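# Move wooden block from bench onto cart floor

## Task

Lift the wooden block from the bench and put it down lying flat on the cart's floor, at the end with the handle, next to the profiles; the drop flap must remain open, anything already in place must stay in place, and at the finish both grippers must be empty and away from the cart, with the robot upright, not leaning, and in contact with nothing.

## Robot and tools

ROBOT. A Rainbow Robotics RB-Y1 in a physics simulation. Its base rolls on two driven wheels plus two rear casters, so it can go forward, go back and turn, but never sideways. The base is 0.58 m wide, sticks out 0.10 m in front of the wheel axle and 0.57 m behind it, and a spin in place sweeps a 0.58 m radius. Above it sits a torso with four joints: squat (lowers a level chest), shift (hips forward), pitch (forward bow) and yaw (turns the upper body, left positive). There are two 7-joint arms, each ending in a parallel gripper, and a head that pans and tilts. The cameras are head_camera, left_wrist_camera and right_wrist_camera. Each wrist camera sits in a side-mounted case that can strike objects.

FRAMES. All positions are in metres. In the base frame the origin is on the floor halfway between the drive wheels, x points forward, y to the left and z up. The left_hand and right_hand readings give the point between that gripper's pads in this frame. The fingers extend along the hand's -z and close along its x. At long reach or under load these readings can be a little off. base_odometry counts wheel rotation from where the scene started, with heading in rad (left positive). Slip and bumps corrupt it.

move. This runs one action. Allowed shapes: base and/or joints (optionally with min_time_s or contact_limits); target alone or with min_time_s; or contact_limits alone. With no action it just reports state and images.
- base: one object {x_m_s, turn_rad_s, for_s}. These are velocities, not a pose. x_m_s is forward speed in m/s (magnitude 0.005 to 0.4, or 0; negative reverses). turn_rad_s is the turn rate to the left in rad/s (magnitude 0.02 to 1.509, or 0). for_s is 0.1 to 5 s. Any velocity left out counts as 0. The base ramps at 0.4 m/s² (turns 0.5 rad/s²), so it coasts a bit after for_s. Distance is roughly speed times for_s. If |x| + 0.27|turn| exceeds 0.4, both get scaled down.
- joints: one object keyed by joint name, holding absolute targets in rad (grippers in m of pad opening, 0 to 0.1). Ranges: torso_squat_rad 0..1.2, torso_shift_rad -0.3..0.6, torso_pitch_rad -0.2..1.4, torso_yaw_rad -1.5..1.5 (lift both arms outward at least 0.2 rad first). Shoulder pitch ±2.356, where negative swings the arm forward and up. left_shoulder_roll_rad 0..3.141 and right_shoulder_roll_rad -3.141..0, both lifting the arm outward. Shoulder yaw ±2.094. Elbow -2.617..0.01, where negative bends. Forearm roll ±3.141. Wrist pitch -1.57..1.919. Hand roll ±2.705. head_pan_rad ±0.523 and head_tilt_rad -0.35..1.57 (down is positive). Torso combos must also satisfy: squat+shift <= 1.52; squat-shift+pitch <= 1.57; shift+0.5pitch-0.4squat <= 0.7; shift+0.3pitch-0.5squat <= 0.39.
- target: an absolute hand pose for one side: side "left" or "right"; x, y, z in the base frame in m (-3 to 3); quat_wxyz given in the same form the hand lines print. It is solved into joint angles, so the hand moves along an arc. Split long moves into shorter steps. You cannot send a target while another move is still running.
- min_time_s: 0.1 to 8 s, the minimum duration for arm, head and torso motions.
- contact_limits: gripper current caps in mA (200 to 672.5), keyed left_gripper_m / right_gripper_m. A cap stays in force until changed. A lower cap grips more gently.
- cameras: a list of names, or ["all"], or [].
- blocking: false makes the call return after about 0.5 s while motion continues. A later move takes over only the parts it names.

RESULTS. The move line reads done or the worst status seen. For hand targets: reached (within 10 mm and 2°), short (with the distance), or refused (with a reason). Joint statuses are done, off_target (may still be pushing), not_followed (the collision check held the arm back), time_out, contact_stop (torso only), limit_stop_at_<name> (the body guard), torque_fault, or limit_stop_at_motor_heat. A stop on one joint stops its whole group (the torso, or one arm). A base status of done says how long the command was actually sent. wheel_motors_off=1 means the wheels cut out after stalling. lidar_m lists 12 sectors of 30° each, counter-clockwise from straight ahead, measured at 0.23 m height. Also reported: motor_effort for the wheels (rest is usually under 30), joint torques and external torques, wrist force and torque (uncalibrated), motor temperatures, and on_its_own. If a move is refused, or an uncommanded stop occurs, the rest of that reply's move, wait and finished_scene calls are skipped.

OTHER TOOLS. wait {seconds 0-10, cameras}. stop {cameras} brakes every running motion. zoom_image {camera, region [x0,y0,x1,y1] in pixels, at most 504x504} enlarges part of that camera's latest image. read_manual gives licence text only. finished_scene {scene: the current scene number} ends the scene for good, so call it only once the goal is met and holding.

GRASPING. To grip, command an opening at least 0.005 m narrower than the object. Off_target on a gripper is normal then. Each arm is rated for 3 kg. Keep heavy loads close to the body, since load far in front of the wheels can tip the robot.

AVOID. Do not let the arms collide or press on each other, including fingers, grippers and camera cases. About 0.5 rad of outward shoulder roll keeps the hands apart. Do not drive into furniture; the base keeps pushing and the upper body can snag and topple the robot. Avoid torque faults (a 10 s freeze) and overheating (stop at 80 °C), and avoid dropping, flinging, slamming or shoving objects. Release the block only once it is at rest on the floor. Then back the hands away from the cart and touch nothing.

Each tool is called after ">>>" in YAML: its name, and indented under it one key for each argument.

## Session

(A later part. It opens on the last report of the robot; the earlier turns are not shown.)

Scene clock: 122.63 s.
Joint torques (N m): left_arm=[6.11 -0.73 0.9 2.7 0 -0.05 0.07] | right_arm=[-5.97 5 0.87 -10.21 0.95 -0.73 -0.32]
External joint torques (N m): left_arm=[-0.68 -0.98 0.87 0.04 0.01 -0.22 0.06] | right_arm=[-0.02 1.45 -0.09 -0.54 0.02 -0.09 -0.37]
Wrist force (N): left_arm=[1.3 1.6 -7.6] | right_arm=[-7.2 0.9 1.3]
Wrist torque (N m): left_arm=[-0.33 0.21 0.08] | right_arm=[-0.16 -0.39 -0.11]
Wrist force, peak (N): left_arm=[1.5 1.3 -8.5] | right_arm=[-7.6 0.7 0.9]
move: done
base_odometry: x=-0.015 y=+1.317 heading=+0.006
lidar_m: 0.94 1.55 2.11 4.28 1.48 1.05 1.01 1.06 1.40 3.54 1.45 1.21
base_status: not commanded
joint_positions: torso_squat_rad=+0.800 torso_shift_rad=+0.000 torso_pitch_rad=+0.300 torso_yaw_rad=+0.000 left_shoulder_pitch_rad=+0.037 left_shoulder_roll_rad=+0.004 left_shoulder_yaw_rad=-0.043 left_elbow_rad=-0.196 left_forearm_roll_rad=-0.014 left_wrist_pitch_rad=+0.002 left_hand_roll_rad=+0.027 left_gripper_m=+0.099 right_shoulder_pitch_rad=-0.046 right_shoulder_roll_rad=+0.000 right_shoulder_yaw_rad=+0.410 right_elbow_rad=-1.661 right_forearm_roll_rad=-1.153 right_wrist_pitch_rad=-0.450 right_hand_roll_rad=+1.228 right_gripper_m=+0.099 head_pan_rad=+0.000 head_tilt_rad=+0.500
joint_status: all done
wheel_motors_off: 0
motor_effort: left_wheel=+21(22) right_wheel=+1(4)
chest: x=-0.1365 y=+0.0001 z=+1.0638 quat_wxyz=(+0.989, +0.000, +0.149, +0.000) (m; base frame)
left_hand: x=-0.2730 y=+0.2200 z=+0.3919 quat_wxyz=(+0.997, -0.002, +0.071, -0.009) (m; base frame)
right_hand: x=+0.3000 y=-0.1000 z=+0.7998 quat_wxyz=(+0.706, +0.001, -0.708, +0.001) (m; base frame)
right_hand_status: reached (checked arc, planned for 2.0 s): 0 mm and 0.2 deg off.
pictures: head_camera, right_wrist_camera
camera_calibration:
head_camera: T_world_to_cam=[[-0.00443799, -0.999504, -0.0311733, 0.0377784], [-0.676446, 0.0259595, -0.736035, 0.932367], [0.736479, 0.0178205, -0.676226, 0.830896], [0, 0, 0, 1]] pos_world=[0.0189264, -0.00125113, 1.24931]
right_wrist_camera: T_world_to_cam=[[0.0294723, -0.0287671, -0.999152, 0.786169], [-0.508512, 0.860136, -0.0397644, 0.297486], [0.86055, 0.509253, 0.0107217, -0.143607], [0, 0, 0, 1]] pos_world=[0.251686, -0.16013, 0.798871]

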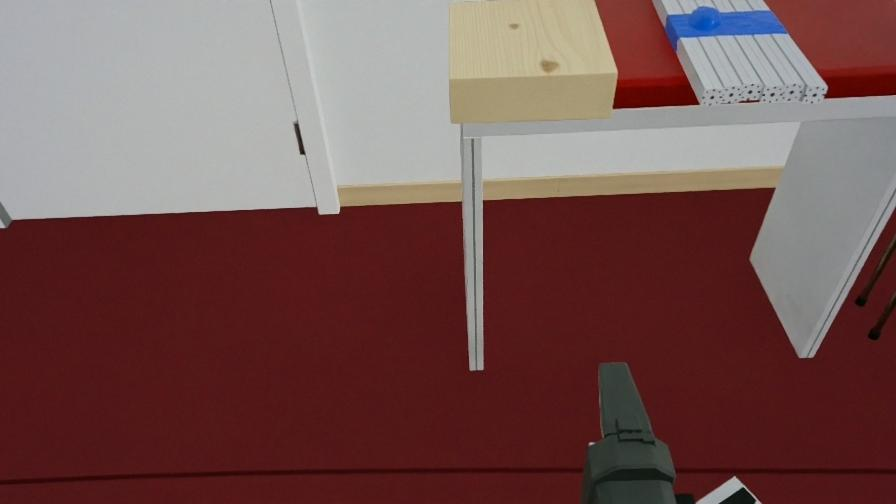

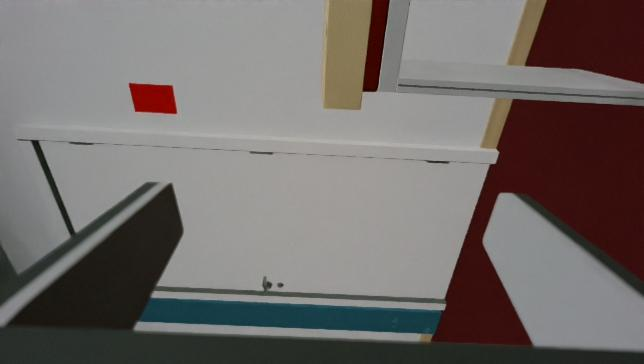

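>>> move:
  target: {"side": "right", "x": 0.33, "y": -0.107, "z": 0.772, "quat_wxyz": [0.7071, 0, -0.7071, 0]}

>>> move:
  base: {"x_m_s": 0.25, "for_s": 1.4}
  cameras: ["head_camera", "right_wrist_camera"]

Scene clock: 129.50 s.
Joint torques (N m): left_arm=[6.06 -0.77 0.72 2.7 -0.15 -0.03 -0.03] | right_arm=[-8.31 2.48 -1.26 -10.06 1.1 -0.83 0.19]
External joint torques (N m): left_arm=[-0.72 -1.02 0.69 0.03 -0.15 -0.2 -0.04] | right_arm=[-0.31 -0.17 -1.39 -0.64 0.12 0.06 0.14]
Wrist force (N): left_arm=[1.4 1.2 -7.6] | right_arm=[-7.2 0.3 0.6]
Wrist torque (N m): left_arm=[-0.25 0.21 0.09] | right_arm=[-0.06 -0.38 -0.11]
Wrist force, peak (N): left_arm=[2.0 1.5 -8.5] | right_arm=[-8.6 0.8 1.2]
move: done
base_odometry: x=-0.015 y=+1.317 heading=+0.006
lidar_m: 0.93 1.56 2.12 4.28 1.48 1.05 1.00 1.04 1.41 3.55 1.46 1.20
base_status: not commanded
joint_positions: torso_squat_rad=+0.800 torso_shift_rad=+0.000 torso_pitch_rad=+0.300 torso_yaw_rad=+0.000 left_shoulder_pitch_rad=+0.037 left_shoulder_roll_rad=+0.004 left_shoulder_yaw_rad=-0.043 left_elbow_rad=-0.196 left_forearm_roll_rad=-0.014 left_wrist_pitch_rad=+0.002 left_hand_roll_rad=+0.027 left_gripper_m=+0.099 right_shoulder_pitch_rad=-0.191 right_shoulder_roll_rad=-0.037 right_shoulder_yaw_rad=+0.386 right_elbow_rad=-1.458 right_forearm_roll_rad=-1.115 right_wrist_pitch_rad=-0.507 right_hand_roll_rad=+1.085 right_gripper_m=+0.099 head_pan_rad=+0.000 head_tilt_rad=+0.500
joint_status: all done
wheel_motors_off: 0
motor_effort: left_wheel=+20(21) right_wheel=+1(5)
chest: x=-0.1365 y=+0.0001 z=+1.0638 quat_wxyz=(+0.989, +0.000, +0.149, +0.000) (m; base frame)
left_hand: x=-0.2730 y=+0.2200 z=+0.3919 quat_wxyz=(+0.997, -0.002, +0.071, -0.009) (m; base frame)
right_hand: x=+0.3297 y=-0.1073 z=+0.7726 quat_wxyz=(+0.708, +0.000, -0.706, +0.001) (m; base frame)
right_hand_status: reached (checked arc, planned for 0.5 s): 1 mm and 0.2 deg off.
camera_calibration:
head_camera: T_world_to_cam=[[-0.00443799, -0.999504, -0.0311733, 0.0377784], [-0.676446, 0.0259595, -0.736035, 0.932367], [0.736479, 0.0178205, -0.676226, 0.830896], [0, 0, 0, 1]] pos_world=[0.0189264, -0.00125113, 1.24931]
left_wrist_camera: T_world_to_cam=[[0.9887, 0.00949799, -0.149609, 0.325901], [0.0773435, -0.887228, 0.454802, 0.0671526], [-0.128418, -0.461234, -0.877936, 0.483026], [0, 0, 0, 1]] pos_world=[-0.265382, 0.279273, 0.442283]
right_wrist_camera: T_world_to_cam=[[0.0224153, -0.0300909, -0.999296, 0.760159], [-0.507071, 0.861097, -0.0373036, 0.315518], [0.861613, 0.50755, 0.00404349, -0.160525], [0, 0, 0, 1]] pos_world=[0.281261, -0.167343, 0.772043]

Scene clock: 131.87 s.
Joint torques (N m): left_arm=[6.45 -0.73 0.66 2.66 0.02 0 0] | right_arm=[-8.36 2.56 -1.41 -9.9 0.87 -0.93 0.26]
External joint torques (N m): left_arm=[-0.33 -0.99 0.64 0 0.02 -0.17 -0.01] | right_arm=[-0.37 -0.09 -1.54 -0.47 -0.11 -0.03 0.21]
Wrist force (N): left_arm=[1.8 1.3 -8.0] | right_arm=[-7.4 0.1 1.3]
Wrist torque (N m): left_arm=[-0.27 0.25 0.04] | right_arm=[-0.03 -0.44 -0.13]
Wrist force, peak (N): left_arm=[2.2 0.8 -8.4] | right_arm=[-7.9 0.9 1.1]
move: done
base_odometry: x=+0.335 y=+1.319 heading=+0.005
lidar_m: 0.59 1.21 1.65 4.25 2.00 1.42 1.36 1.41 1.88 1.87 0.95 1.02
base_status: done (sent for 1.4 of 1.4 s)
joint_positions: torso_squat_rad=+0.800 torso_shift_rad=+0.000 torso_pitch_rad=+0.300 torso_yaw_rad=+0.000 left_shoulder_pitch_rad=+0.037 left_shoulder_roll_rad=+0.004 left_shoulder_yaw_rad=-0.043 left_elbow_rad=-0.196 left_forearm_roll_rad=-0.014 left_wrist_pitch_rad=+0.002 left_hand_roll_rad=+0.027 left_gripper_m=+0.099 right_shoulder_pitch_rad=-0.191 right_shoulder_roll_rad=-0.037 right_shoulder_yaw_rad=+0.386 right_elbow_rad=-1.458 right_forearm_roll_rad=-1.115 right_wrist_pitch_rad=-0.507 right_hand_roll_rad=+1.085 right_gripper_m=+0.099 head_pan_rad=+0.000 head_tilt_rad=+0.500
joint_status: not commanded
wheel_motors_off: 0
motor_effort: left_wheel=-7(51) right_wheel=+9(40)
chest: x=-0.1365 y=+0.0001 z=+1.0638 quat_wxyz=(+0.989, +0.000, +0.149, +0.000) (m; base frame)
left_hand: x=-0.2729 y=+0.2200 z=+0.3919 quat_wxyz=(+0.997, -0.002, +0.071, -0.009) (m; base frame)
right_hand: x=+0.3297 y=-0.1073 z=+0.7726 quat_wxyz=(+0.708, +0.000, -0.706, +0.001) (m; base frame)
pictures: head_camera, right_wrist_camera
camera_calibration:
head_camera: T_world_to_cam=[[-0.00444072, -0.999504, -0.0311761, 0.0377825], [-0.676446, 0.0259635, -0.736035, 0.932435], [0.736479, 0.0178204, -0.676226, 0.830822], [0, 0, 0, 1]] pos_world=[0.0190264, -0.00125112, 1.24931]
right_wrist_camera: T_world_to_cam=[[0.0224153, -0.0300909, -0.999296, 0.760162], [-0.507071, 0.861097, -0.0373036, 0.315432], [0.861613, 0.50755, 0.00404349, -0.160576], [0, 0, 0, 1]] pos_world=[0.281261, -0.167243, 0.772043]

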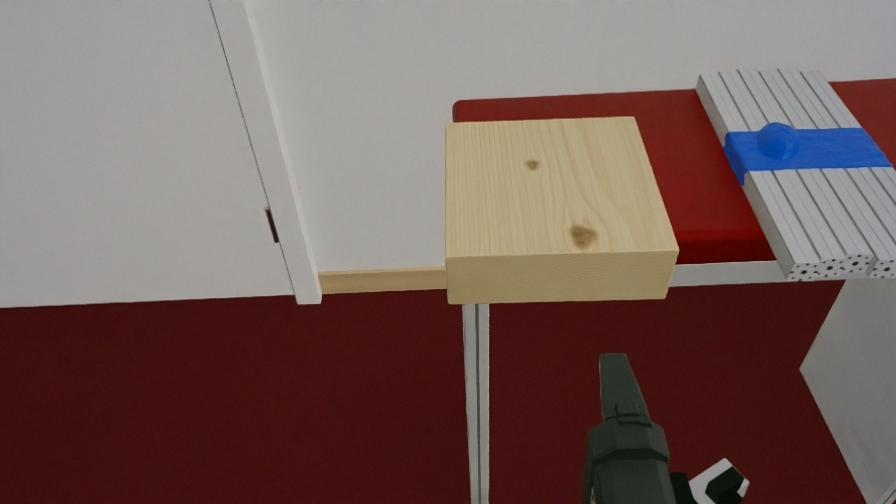

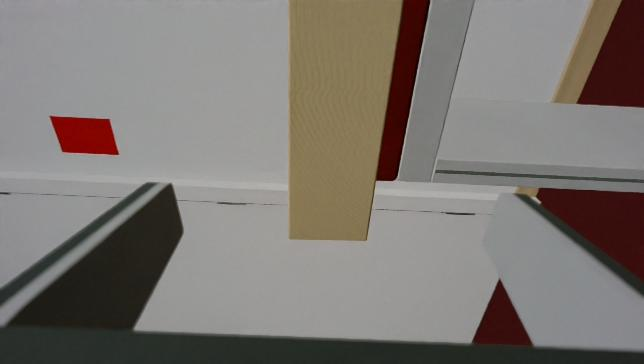

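>>> move:
  base: {"x_m_s": 0.15, "for_s": 1.2333}
  cameras: ["head_camera", "right_wrist_camera"]

Scene clock: 137.00 s.
Joint torques (N m): left_arm=[6.51 -0.76 0.56 2.63 -0.11 -0.1 0.08] | right_arm=[-8.06 2.2 -0.89 -9.91 0.93 -0.89 0.17]
External joint torques (N m): left_arm=[-0.27 -1.01 0.53 -0.03 -0.11 -0.28 0.07] | right_arm=[-0.07 -0.45 -1.02 -0.48 -0.05 0.01 0.12]
Wrist force (N): left_arm=[2.5 1.6 -7.5] | right_arm=[-7.8 0.6 0.8]
Wrist torque (N m): left_arm=[-0.32 0.30 0.10] | right_arm=[-0.08 -0.45 -0.13]
Wrist force, peak (N): left_arm=[2.7 1.3 -8.5] | right_arm=[-7.9 0.8 0.9]
move: done
base_odometry: x=+0.520 y=+1.320 heading=+0.004
lidar_m: 0.39 1.04 1.39 3.60 2.27 1.61 1.53 1.60 2.15 1.23 0.84 1.01
base_status: done (sent for 1.23 of 1.23 s)
joint_positions: torso_squat_rad=+0.800 torso_shift_rad=+0.000 torso_pitch_rad=+0.300 torso_yaw_rad=+0.000 left_shoulder_pitch_rad=+0.037 left_shoulder_roll_rad=+0.004 left_shoulder_yaw_rad=-0.043 left_elbow_rad=-0.196 left_forearm_roll_rad=-0.014 left_wrist_pitch_rad=+0.002 left_hand_roll_rad=+0.027 left_gripper_m=+0.099 right_shoulder_pitch_rad=-0.192 right_shoulder_roll_rad=-0.037 right_shoulder_yaw_rad=+0.386 right_elbow_rad=-1.458 right_forearm_roll_rad=-1.115 right_wrist_pitch_rad=-0.507 right_hand_roll_rad=+1.085 right_gripper_m=+0.099 head_pan_rad=+0.000 head_tilt_rad=+0.500
joint_status: not commanded
wheel_motors_off: 0
motor_effort: left_wheel=-9(25) right_wheel=+9(32)
chest: x=-0.1365 y=+0.0001 z=+1.0638 quat_wxyz=(+0.989, +0.000, +0.150, +0.000) (m; base frame)
left_hand: x=-0.2730 y=+0.2200 z=+0.3919 quat_wxyz=(+0.997, -0.002, +0.071, -0.009) (m; base frame)
right_hand: x=+0.3297 y=-0.1073 z=+0.7726 quat_wxyz=(+0.708, +0.000, -0.706, +0.001) (m; base frame)
pictures: head_camera, right_wrist_camera
camera_calibration:
head_camera: T_world_to_cam=[[-0.00444367, -0.999504, -0.0311731, 0.0377788], [-0.676499, 0.025962, -0.735986, 0.932375], [0.73643, 0.0178181, -0.676279, 0.83089], [0, 0, 0, 1]] pos_world=[0.0190264, -0.00125112, 1.24931]
right_wrist_camera: T_world_to_cam=[[0.0224153, -0.0300909, -0.999296, 0.760162], [-0.507071, 0.861097, -0.0373036, 0.315432], [0.861613, 0.50755, 0.00404349, -0.160576], [0, 0, 0, 1]] pos_world=[0.281261, -0.167243, 0.772043]

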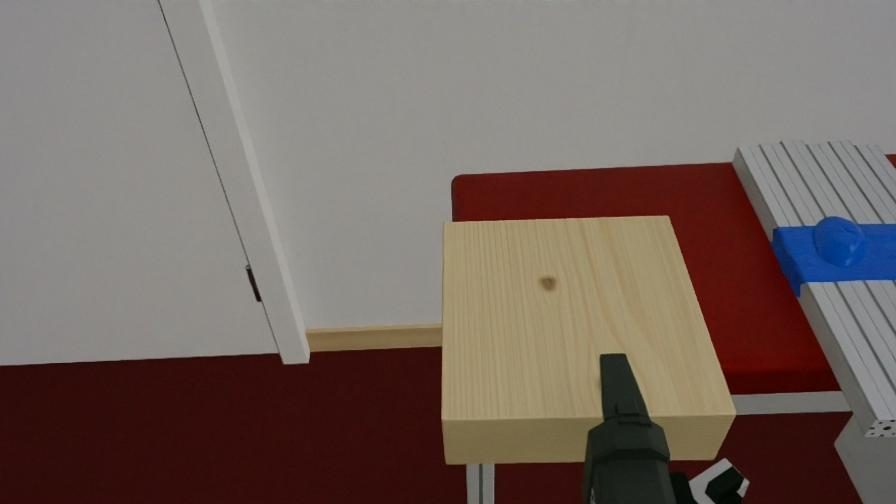

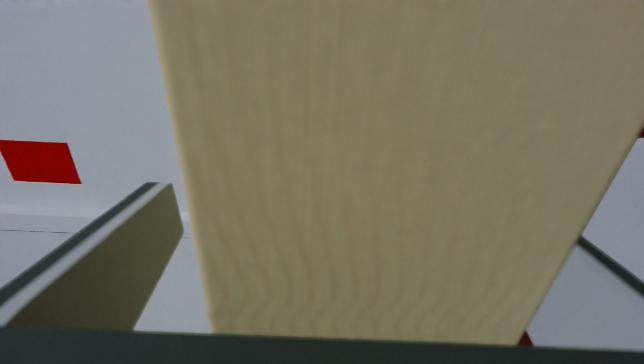

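>>> move:
  joints: {"right_gripper_m": 0.045}
  cameras: ["right_wrist_camera"]

>>> move:
  target: {"side": "right", "x": 0.33, "y": -0.107, "z": 0.815, "quat_wxyz": [0.7071, 0, -0.7071, 0]}
  min_time_s: 2
  cameras: ["head_camera", "right_wrist_camera"]

Scene clock: 140.17 s.
Joint torques (N m): left_arm=[6.45 -0.65 0.7 2.62 -0.12 -0.03 -0.05] | right_arm=[-9.43 2.57 -1.74 -12.79 1.44 -1.61 0.25]
External joint torques (N m): left_arm=[-0.34 -0.91 0.67 -0.04 -0.12 -0.2 -0.05] | right_arm=[-1.45 -0.08 -1.86 -3.37 0.46 -0.72 0.2]
Wrist force (N): left_arm=[1.6 2.0 -7.4] | right_arm=[-15.2 1.4 -0.9]
Wrist torque (N m): left_arm=[-0.37 0.23 0.09] | right_arm=[-0.12 -0.67 -0.37]
Wrist force, peak (N): left_arm=[1.5 0.6 -8.6] | right_arm=[-16.5 0.8 -0.6]
move: off_target
base_odometry: x=+0.520 y=+1.320 heading=+0.004
lidar_m: 0.40 1.05 1.38 3.59 2.26 1.61 1.53 1.60 2.15 1.24 0.85 1.01
base_status: not commanded
joint_positions: torso_squat_rad=+0.800 torso_shift_rad=+0.000 torso_pitch_rad=+0.300 torso_yaw_rad=+0.000 left_shoulder_pitch_rad=+0.037 left_shoulder_roll_rad=+0.004 left_shoulder_yaw_rad=-0.043 left_elbow_rad=-0.196 left_forearm_roll_rad=-0.014 left_wrist_pitch_rad=+0.002 left_hand_roll_rad=+0.027 left_gripper_m=+0.099 right_shoulder_pitch_rad=-0.191 right_shoulder_roll_rad=-0.037 right_shoulder_yaw_rad=+0.386 right_elbow_rad=-1.457 right_forearm_roll_rad=-1.115 right_wrist_pitch_rad=-0.507 right_hand_roll_rad=+1.085 right_gripper_m=+0.074 head_pan_rad=+0.000 head_tilt_rad=+0.500
joint_status: right_gripper_m off_target (ended at +0.074, target +0.045)
wheel_motors_off: 0
motor_effort: left_wheel=-9(10) right_wheel=+10(10)
chest: x=-0.1365 y=+0.0001 z=+1.0638 quat_wxyz=(+0.989, +0.000, +0.150, +0.000) (m; base frame)
left_hand: x=-0.2730 y=+0.2200 z=+0.3919 quat_wxyz=(+0.997, -0.002, +0.071, -0.009) (m; base frame)
right_hand: x=+0.3296 y=-0.1074 z=+0.7721 quat_wxyz=(+0.709, +0.000, -0.705, +0.001) (m; base frame)
pictures: right_wrist_camera
camera_calibration:
right_wrist_camera: T_world_to_cam=[[0.0213123, -0.0303784, -0.999311, 0.760031], [-0.507115, 0.861084, -0.0369916, 0.31522], [0.861615, 0.507554, 0.00294638, -0.159587], [0, 0, 0, 1]] pos_world=[0.281157, -0.167344, 0.771638]

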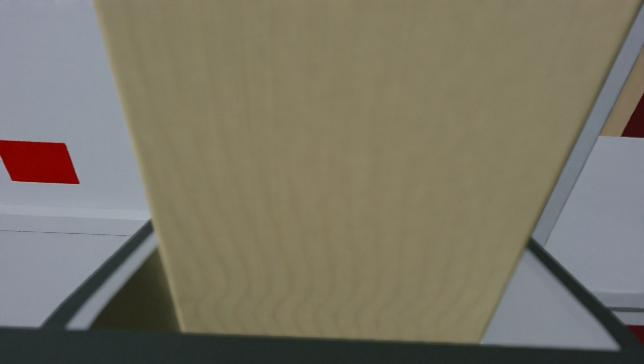

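Scene clock: 142.50 s.
Joint torques (N m): left_arm=[6.41 -0.51 0.84 2.71 -0.04 -0.05 0.05] | right_arm=[-17.78 8.3 -1.32 -24.74 2.73 -1.99 -0.37]
External joint torques (N m): left_arm=[-0.39 -0.76 0.81 0.03 -0.04 -0.23 0.04] | right_arm=[-10.29 5.15 -1.97 -14.87 1.87 -1.6 -0.42]
Wrist force (N): left_arm=[1.3 1.1 -7.8] | right_arm=[-28.6 1.9 0.0]
Wrist torque (N m): left_arm=[-0.23 0.19 0.06] | right_arm=[-0.09 1.97 0.47]
Wrist force, peak (N): left_arm=[2.1 2.4 -8.6] | right_arm=[-30.0 1.3 0.2]
move: done
base_odometry: x=+0.520 y=+1.320 heading=+0.004
lidar_m: 0.40 1.03 1.39 3.59 2.26 1.61 1.53 1.60 2.17 1.24 0.83 1.00
base_status: not commanded
joint_positions: torso_squat_rad=+0.800 torso_shift_rad=+0.000 torso_pitch_rad=+0.301 torso_yaw_rad=+0.000 left_shoulder_pitch_rad=+0.037 left_shoulder_roll_rad=+0.004 left_shoulder_yaw_rad=-0.043 left_elbow_rad=-0.196 left_forearm_roll_rad=-0.014 left_wrist_pitch_rad=+0.002 left_hand_roll_rad=+0.027 left_gripper_m=+0.099 right_shoulder_pitch_rad=-0.129 right_shoulder_roll_rad=-0.001 right_shoulder_yaw_rad=+0.353 right_elbow_rad=-1.655 right_forearm_roll_rad=-1.316 right_wrist_pitch_rad=-0.402 right_hand_roll_rad=+1.372 right_gripper_m=+0.074 head_pan_rad=+0.000 head_tilt_rad=+0.500
joint_status: all done
wheel_motors_off: 0
motor_effort: left_wheel=-9(10) right_wheel=+9(10)
chest: x=-0.1362 y=+0.0001 z=+1.0638 quat_wxyz=(+0.989, +0.000, +0.150, +0.000) (m; base frame)
left_hand: x=-0.2731 y=+0.2200 z=+0.3919 quat_wxyz=(+0.997, -0.002, +0.071, -0.009) (m; base frame)
right_hand: x=+0.3291 y=-0.1074 z=+0.8117 quat_wxyz=(+0.708, +0.000, -0.706, +0.001) (m; base frame)
right_hand_status: reached (checked arc, planned for 2.0 s): 3 mm and 0.2 deg off.
pictures: head_camera, right_wrist_camera
camera_calibration:
head_camera: T_world_to_cam=[[-0.00446045, -0.999504, -0.0311704, 0.0377741], [-0.676916, 0.0259613, -0.735603, 0.932035], [0.736047, 0.0178186, -0.676696, 0.831131], [0, 0, 0, 1]] pos_world=[0.0193261, -0.00125112, 1.24921]
right_wrist_camera: T_world_to_cam=[[0.0239483, -0.0308141, -0.999238, 0.798648], [-0.508506, 0.860187, -0.0387132, 0.318203], [0.860725, 0.509046, 0.00493084, -0.16043], [0, 0, 0, 1]] pos_world=[0.280768, -0.167438, 0.81115]

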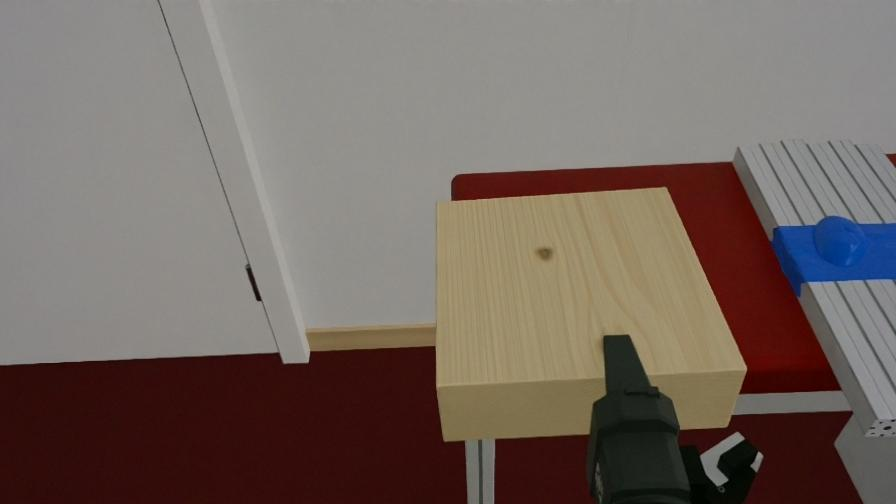

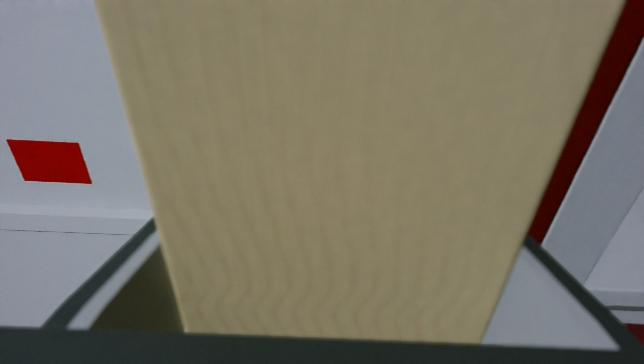

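>>> move:
  base: {"x_m_s": -0.2, "for_s": 2.6}

>>> move:
  target: {"side": "right", "x": 0.36, "y": -0.15, "z": 0.80, "quat_wxyz": [0.8165, 0, -0.4082, 0.4082]}
  min_time_s: 2.5
  cameras: ["head_camera"]

>>> move:
  target: {"side": "right", "x": 0.36, "y": -0.18, "z": 0.80, "quat_wxyz": [0.7071, 0, 0, 0.7071]}
  min_time_s: 2.5
  cameras: ["head_camera", "right_wrist_camera"]

Scene clock: 152.53 s.
Joint torques (N m): left_arm=[5.56 -1 0.46 2.81 -0.07 -0.07 -0.01] | right_arm=[-18.96 8.07 -0.71 -23.98 2.84 -2.1 -0.29]
External joint torques (N m): left_arm=[-1.25 -1.25 0.43 0.13 -0.06 -0.25 -0.01] | right_arm=[-11.48 4.92 -1.36 -14.12 1.98 -1.72 -0.34]
Wrist force (N): left_arm=[1.4 1.2 -7.5] | right_arm=[-29.3 1.8 -0.2]
Wrist torque (N m): left_arm=[-0.28 0.19 0.08] | right_arm=[0.00 1.97 0.48]
Wrist force, peak (N): left_arm=[1.4 1.4 -8.5] | right_arm=[-30.7 0.8 -0.3]
move: done
base_odometry: x=+0.000 y=+1.318 heading=+0.003
lidar_m: 0.92 1.55 2.08 4.28 1.51 1.07 1.01 1.07 1.44 3.55 1.44 1.19
base_status: done (sent for 2.6 of 2.6 s)
joint_positions: torso_squat_rad=+0.800 torso_shift_rad=+0.000 torso_pitch_rad=+0.301 torso_yaw_rad=+0.000 left_shoulder_pitch_rad=+0.037 left_shoulder_roll_rad=+0.004 left_shoulder_yaw_rad=-0.043 left_elbow_rad=-0.196 left_forearm_roll_rad=-0.014 left_wrist_pitch_rad=+0.002 left_hand_roll_rad=+0.027 left_gripper_m=+0.099 right_shoulder_pitch_rad=-0.129 right_shoulder_roll_rad=-0.001 right_shoulder_yaw_rad=+0.353 right_elbow_rad=-1.655 right_forearm_roll_rad=-1.316 right_wrist_pitch_rad=-0.402 right_hand_roll_rad=+1.372 right_gripper_m=+0.074 head_pan_rad=+0.000 head_tilt_rad=+0.500
joint_status: not commanded
wheel_motors_off: 0
motor_effort: left_wheel=-15(28) right_wheel=+14(40)
chest: x=-0.1362 y=+0.0001 z=+1.0638 quat_wxyz=(+0.989, +0.000, +0.150, +0.000) (m; base frame)
left_hand: x=-0.2733 y=+0.2200 z=+0.3920 quat_wxyz=(+0.997, -0.002, +0.071, -0.009) (m; base frame)
right_hand: x=+0.3291 y=-0.1075 z=+0.8115 quat_wxyz=(+0.708, +0.000, -0.706, +0.001) (m; base frame)
camera_calibration:
head_camera: T_world_to_cam=[[-0.00453429, -0.999502, -0.0312431, 0.0378639], [-0.67702, 0.0260622, -0.735503, 0.931907], [0.73595, 0.0178172, -0.676801, 0.831124], [0, 0, 0, 1]] pos_world=[0.0194259, -0.00125081, 1.24911]
left_wrist_camera: T_world_to_cam=[[0.988564, 0.00948077, -0.150502, 0.326478], [0.0777267, -0.887272, 0.454651, 0.0673036], [-0.129226, -0.461149, -0.877862, 0.482818], [0, 0, 0, 1]] pos_world=[-0.265583, 0.279273, 0.442384]
right_wrist_camera: T_world_to_cam=[[0.0234759, -0.0306242, -0.999255, 0.798622], [-0.508219, 0.860376, -0.0383078, 0.317902], [0.860908, 0.508739, 0.00463431, -0.160238], [0, 0, 0, 1]] pos_world=[0.280766, -0.167539, 0.810948]

Scene clock: 155.37 s.
Joint torques (N m): left_arm=[5.64 -0.69 0.67 2.76 -0.08 -0.08 -0.02] | right_arm=[-24.82 -3.85 -8.21 -20.26 -0.97 -6.5 -0.48]
External joint torques (N m): left_arm=[-1.16 -0.94 0.65 0.09 -0.08 -0.25 -0.03] | right_arm=[-11.9 1.24 -4.1 -11.28 -1 -5.05 -0.51]
Wrist force (N): left_arm=[1.3 1.1 -7.3] | right_arm=[-18.5 11.0 -18.2]
Wrist torque (N m): left_arm=[-0.26 0.18 0.09] | right_arm=[0.34 1.26 0.30]
Wrist force, peak (N): left_arm=[1.7 1.0 -8.5] | right_arm=[-32.5 1.9 2.4]
move: done
base_odometry: x=+0.000 y=+1.318 heading=+0.003
lidar_m: 0.93 1.55 2.09 4.28 1.50 1.07 1.00 1.08 1.44 3.56 1.44 1.20
base_status: not commanded
joint_positions: torso_squat_rad=+0.800 torso_shift_rad=+0.000 torso_pitch_rad=+0.301 torso_yaw_rad=+0.000 left_shoulder_pitch_rad=+0.037 left_shoulder_roll_rad=+0.004 left_shoulder_yaw_rad=-0.043 left_elbow_rad=-0.196 left_forearm_roll_rad=-0.014 left_wrist_pitch_rad=+0.002 left_hand_roll_rad=+0.027 left_gripper_m=+0.099 right_shoulder_pitch_rad=-0.466 right_shoulder_roll_rad=-0.373 right_shoulder_yaw_rad=+0.098 right_elbow_rad=-1.851 right_forearm_roll_rad=-0.487 right_wrist_pitch_rad=+1.105 right_hand_roll_rad=+0.575 right_gripper_m=+0.074 head_pan_rad=+0.000 head_tilt_rad=+0.500
joint_status: all done
wheel_motors_off: 0
motor_effort: left_wheel=-15(15) right_wheel=+14(16)
chest: x=-0.1362 y=+0.0001 z=+1.0638 quat_wxyz=(+0.989, +0.000, +0.150, +0.000) (m; base frame)
left_hand: x=-0.2733 y=+0.2200 z=+0.3920 quat_wxyz=(+0.997, -0.002, +0.071, -0.009) (m; base frame)
right_hand: x=+0.3587 y=-0.1509 z=+0.7974 quat_wxyz=(+0.818, +0.000, -0.406, +0.408) (m; base frame)
right_hand_status: reached (checked arc, planned for 2.5 s): 3 mm and 0.3 deg off.
pictures: head_camera
camera_calibration:
head_camera: T_world_to_cam=[[-0.00453429, -0.999502, -0.0312431, 0.0378639], [-0.67702, 0.0260622, -0.735503, 0.931907], [0.73595, 0.0178172, -0.676801, 0.831124], [0, 0, 0, 1]] pos_world=[0.0194259, -0.00125081, 1.24911]

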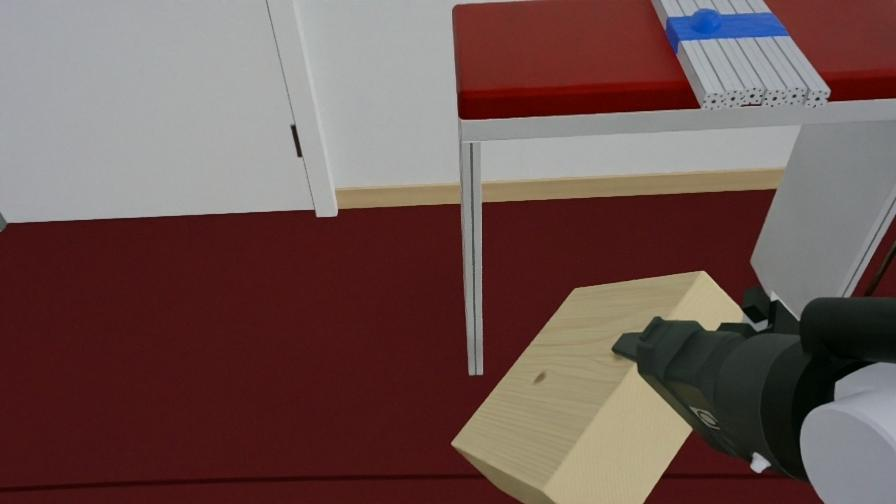

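Scene clock: 158.20 s.
Joint torques (N m): left_arm=[5.42 -0.53 0.98 2.69 -0.1 -0.02 0.06] | right_arm=[-32.42 -12.33 -7.06 -10.25 -0.38 0.59 0.1]
External joint torques (N m): left_arm=[-1.39 -0.78 0.95 0.01 -0.09 -0.19 0.06] | right_arm=[-10.77 -4.12 -1.58 -3.94 -0.58 0.69 0.1]
Wrist force (N): left_arm=[1.6 1.2 -7.5] | right_arm=[-0.2 0.1 -26.9]
Wrist torque (N m): left_arm=[-0.26 0.23 0.08] | right_arm=[-0.63 0.06 -0.05]
Wrist force, peak (N): left_arm=[2.6 0.5 -8.4] | right_arm=[-17.1 10.4 -20.3]
move: done
base_odometry: x=+0.000 y=+1.318 heading=+0.003
lidar_m: 0.92 1.54 2.07 4.28 1.51 1.09 1.02 1.06 1.42 3.56 1.45 1.18
base_status: not commanded
joint_positions: torso_squat_rad=+0.800 torso_shift_rad=+0.000 torso_pitch_rad=+0.301 torso_yaw_rad=+0.000 left_shoulder_pitch_rad=+0.037 left_shoulder_roll_rad=+0.004 left_shoulder_yaw_rad=-0.043 left_elbow_rad=-0.196 left_forearm_roll_rad=-0.014 left_wrist_pitch_rad=+0.002 left_hand_roll_rad=+0.027 left_gripper_m=+0.099 right_shoulder_pitch_rad=-1.179 right_shoulder_roll_rad=-0.512 right_shoulder_yaw_rad=+0.398 right_elbow_rad=-1.103 right_forearm_roll_rad=-0.748 right_wrist_pitch_rad=+1.765 right_hand_roll_rad=+1.097 right_gripper_m=+0.074 head_pan_rad=+0.000 head_tilt_rad=+0.500
joint_status: all done
wheel_motors_off: 0
motor_effort: left_wheel=-14(15) right_wheel=+16(16)
chest: x=-0.1362 y=+0.0000 z=+1.0638 quat_wxyz=(+0.989, +0.000, +0.150, +0.000) (m; base frame)
left_hand: x=-0.2733 y=+0.2201 z=+0.3920 quat_wxyz=(+0.997, -0.002, +0.071, -0.009) (m; base frame)
right_hand: x=+0.3586 y=-0.1802 z=+0.7986 quat_wxyz=(+0.707, +0.000, +0.000, +0.707) (m; base frame)
right_hand_status: reached (checked arc, planned for 2.5 s): 2 mm and 0.1 deg off.
pictures: head_camera, right_wrist_camera
camera_calibration:
head_camera: T_world_to_cam=[[-0.00453429, -0.999502, -0.0312431, 0.0378639], [-0.67702, 0.0260622, -0.735503, 0.931907], [0.73595, 0.0178172, -0.676801, 0.831124], [0, 0, 0, 1]] pos_world=[0.0194259, -0.00125081, 1.24911]
right_wrist_camera: T_world_to_cam=[[0.0280123, -0.999258, -0.0264199, -0.170257], [-0.861037, -0.0375464, 0.507154, -0.0759098], [-0.50777, 0.00854192, -0.86145, 0.943787], [0, 0, 0, 1]] pos_world=[0.418635, -0.181042, 0.847026]

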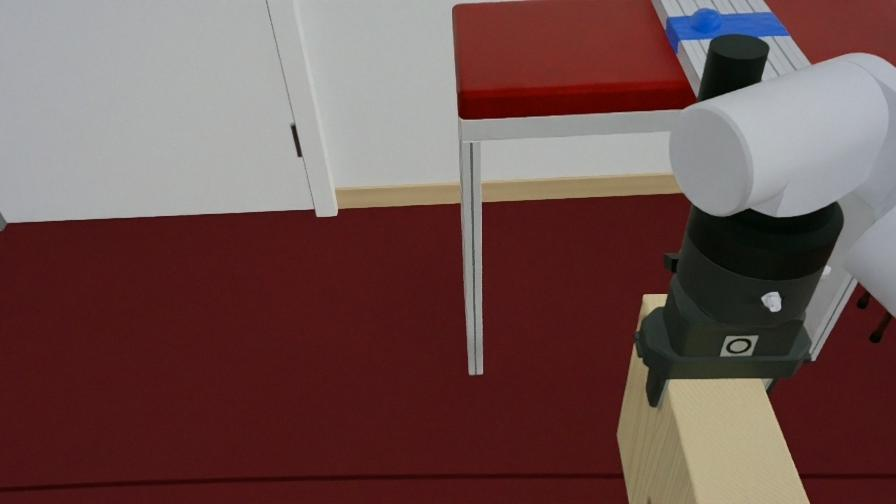

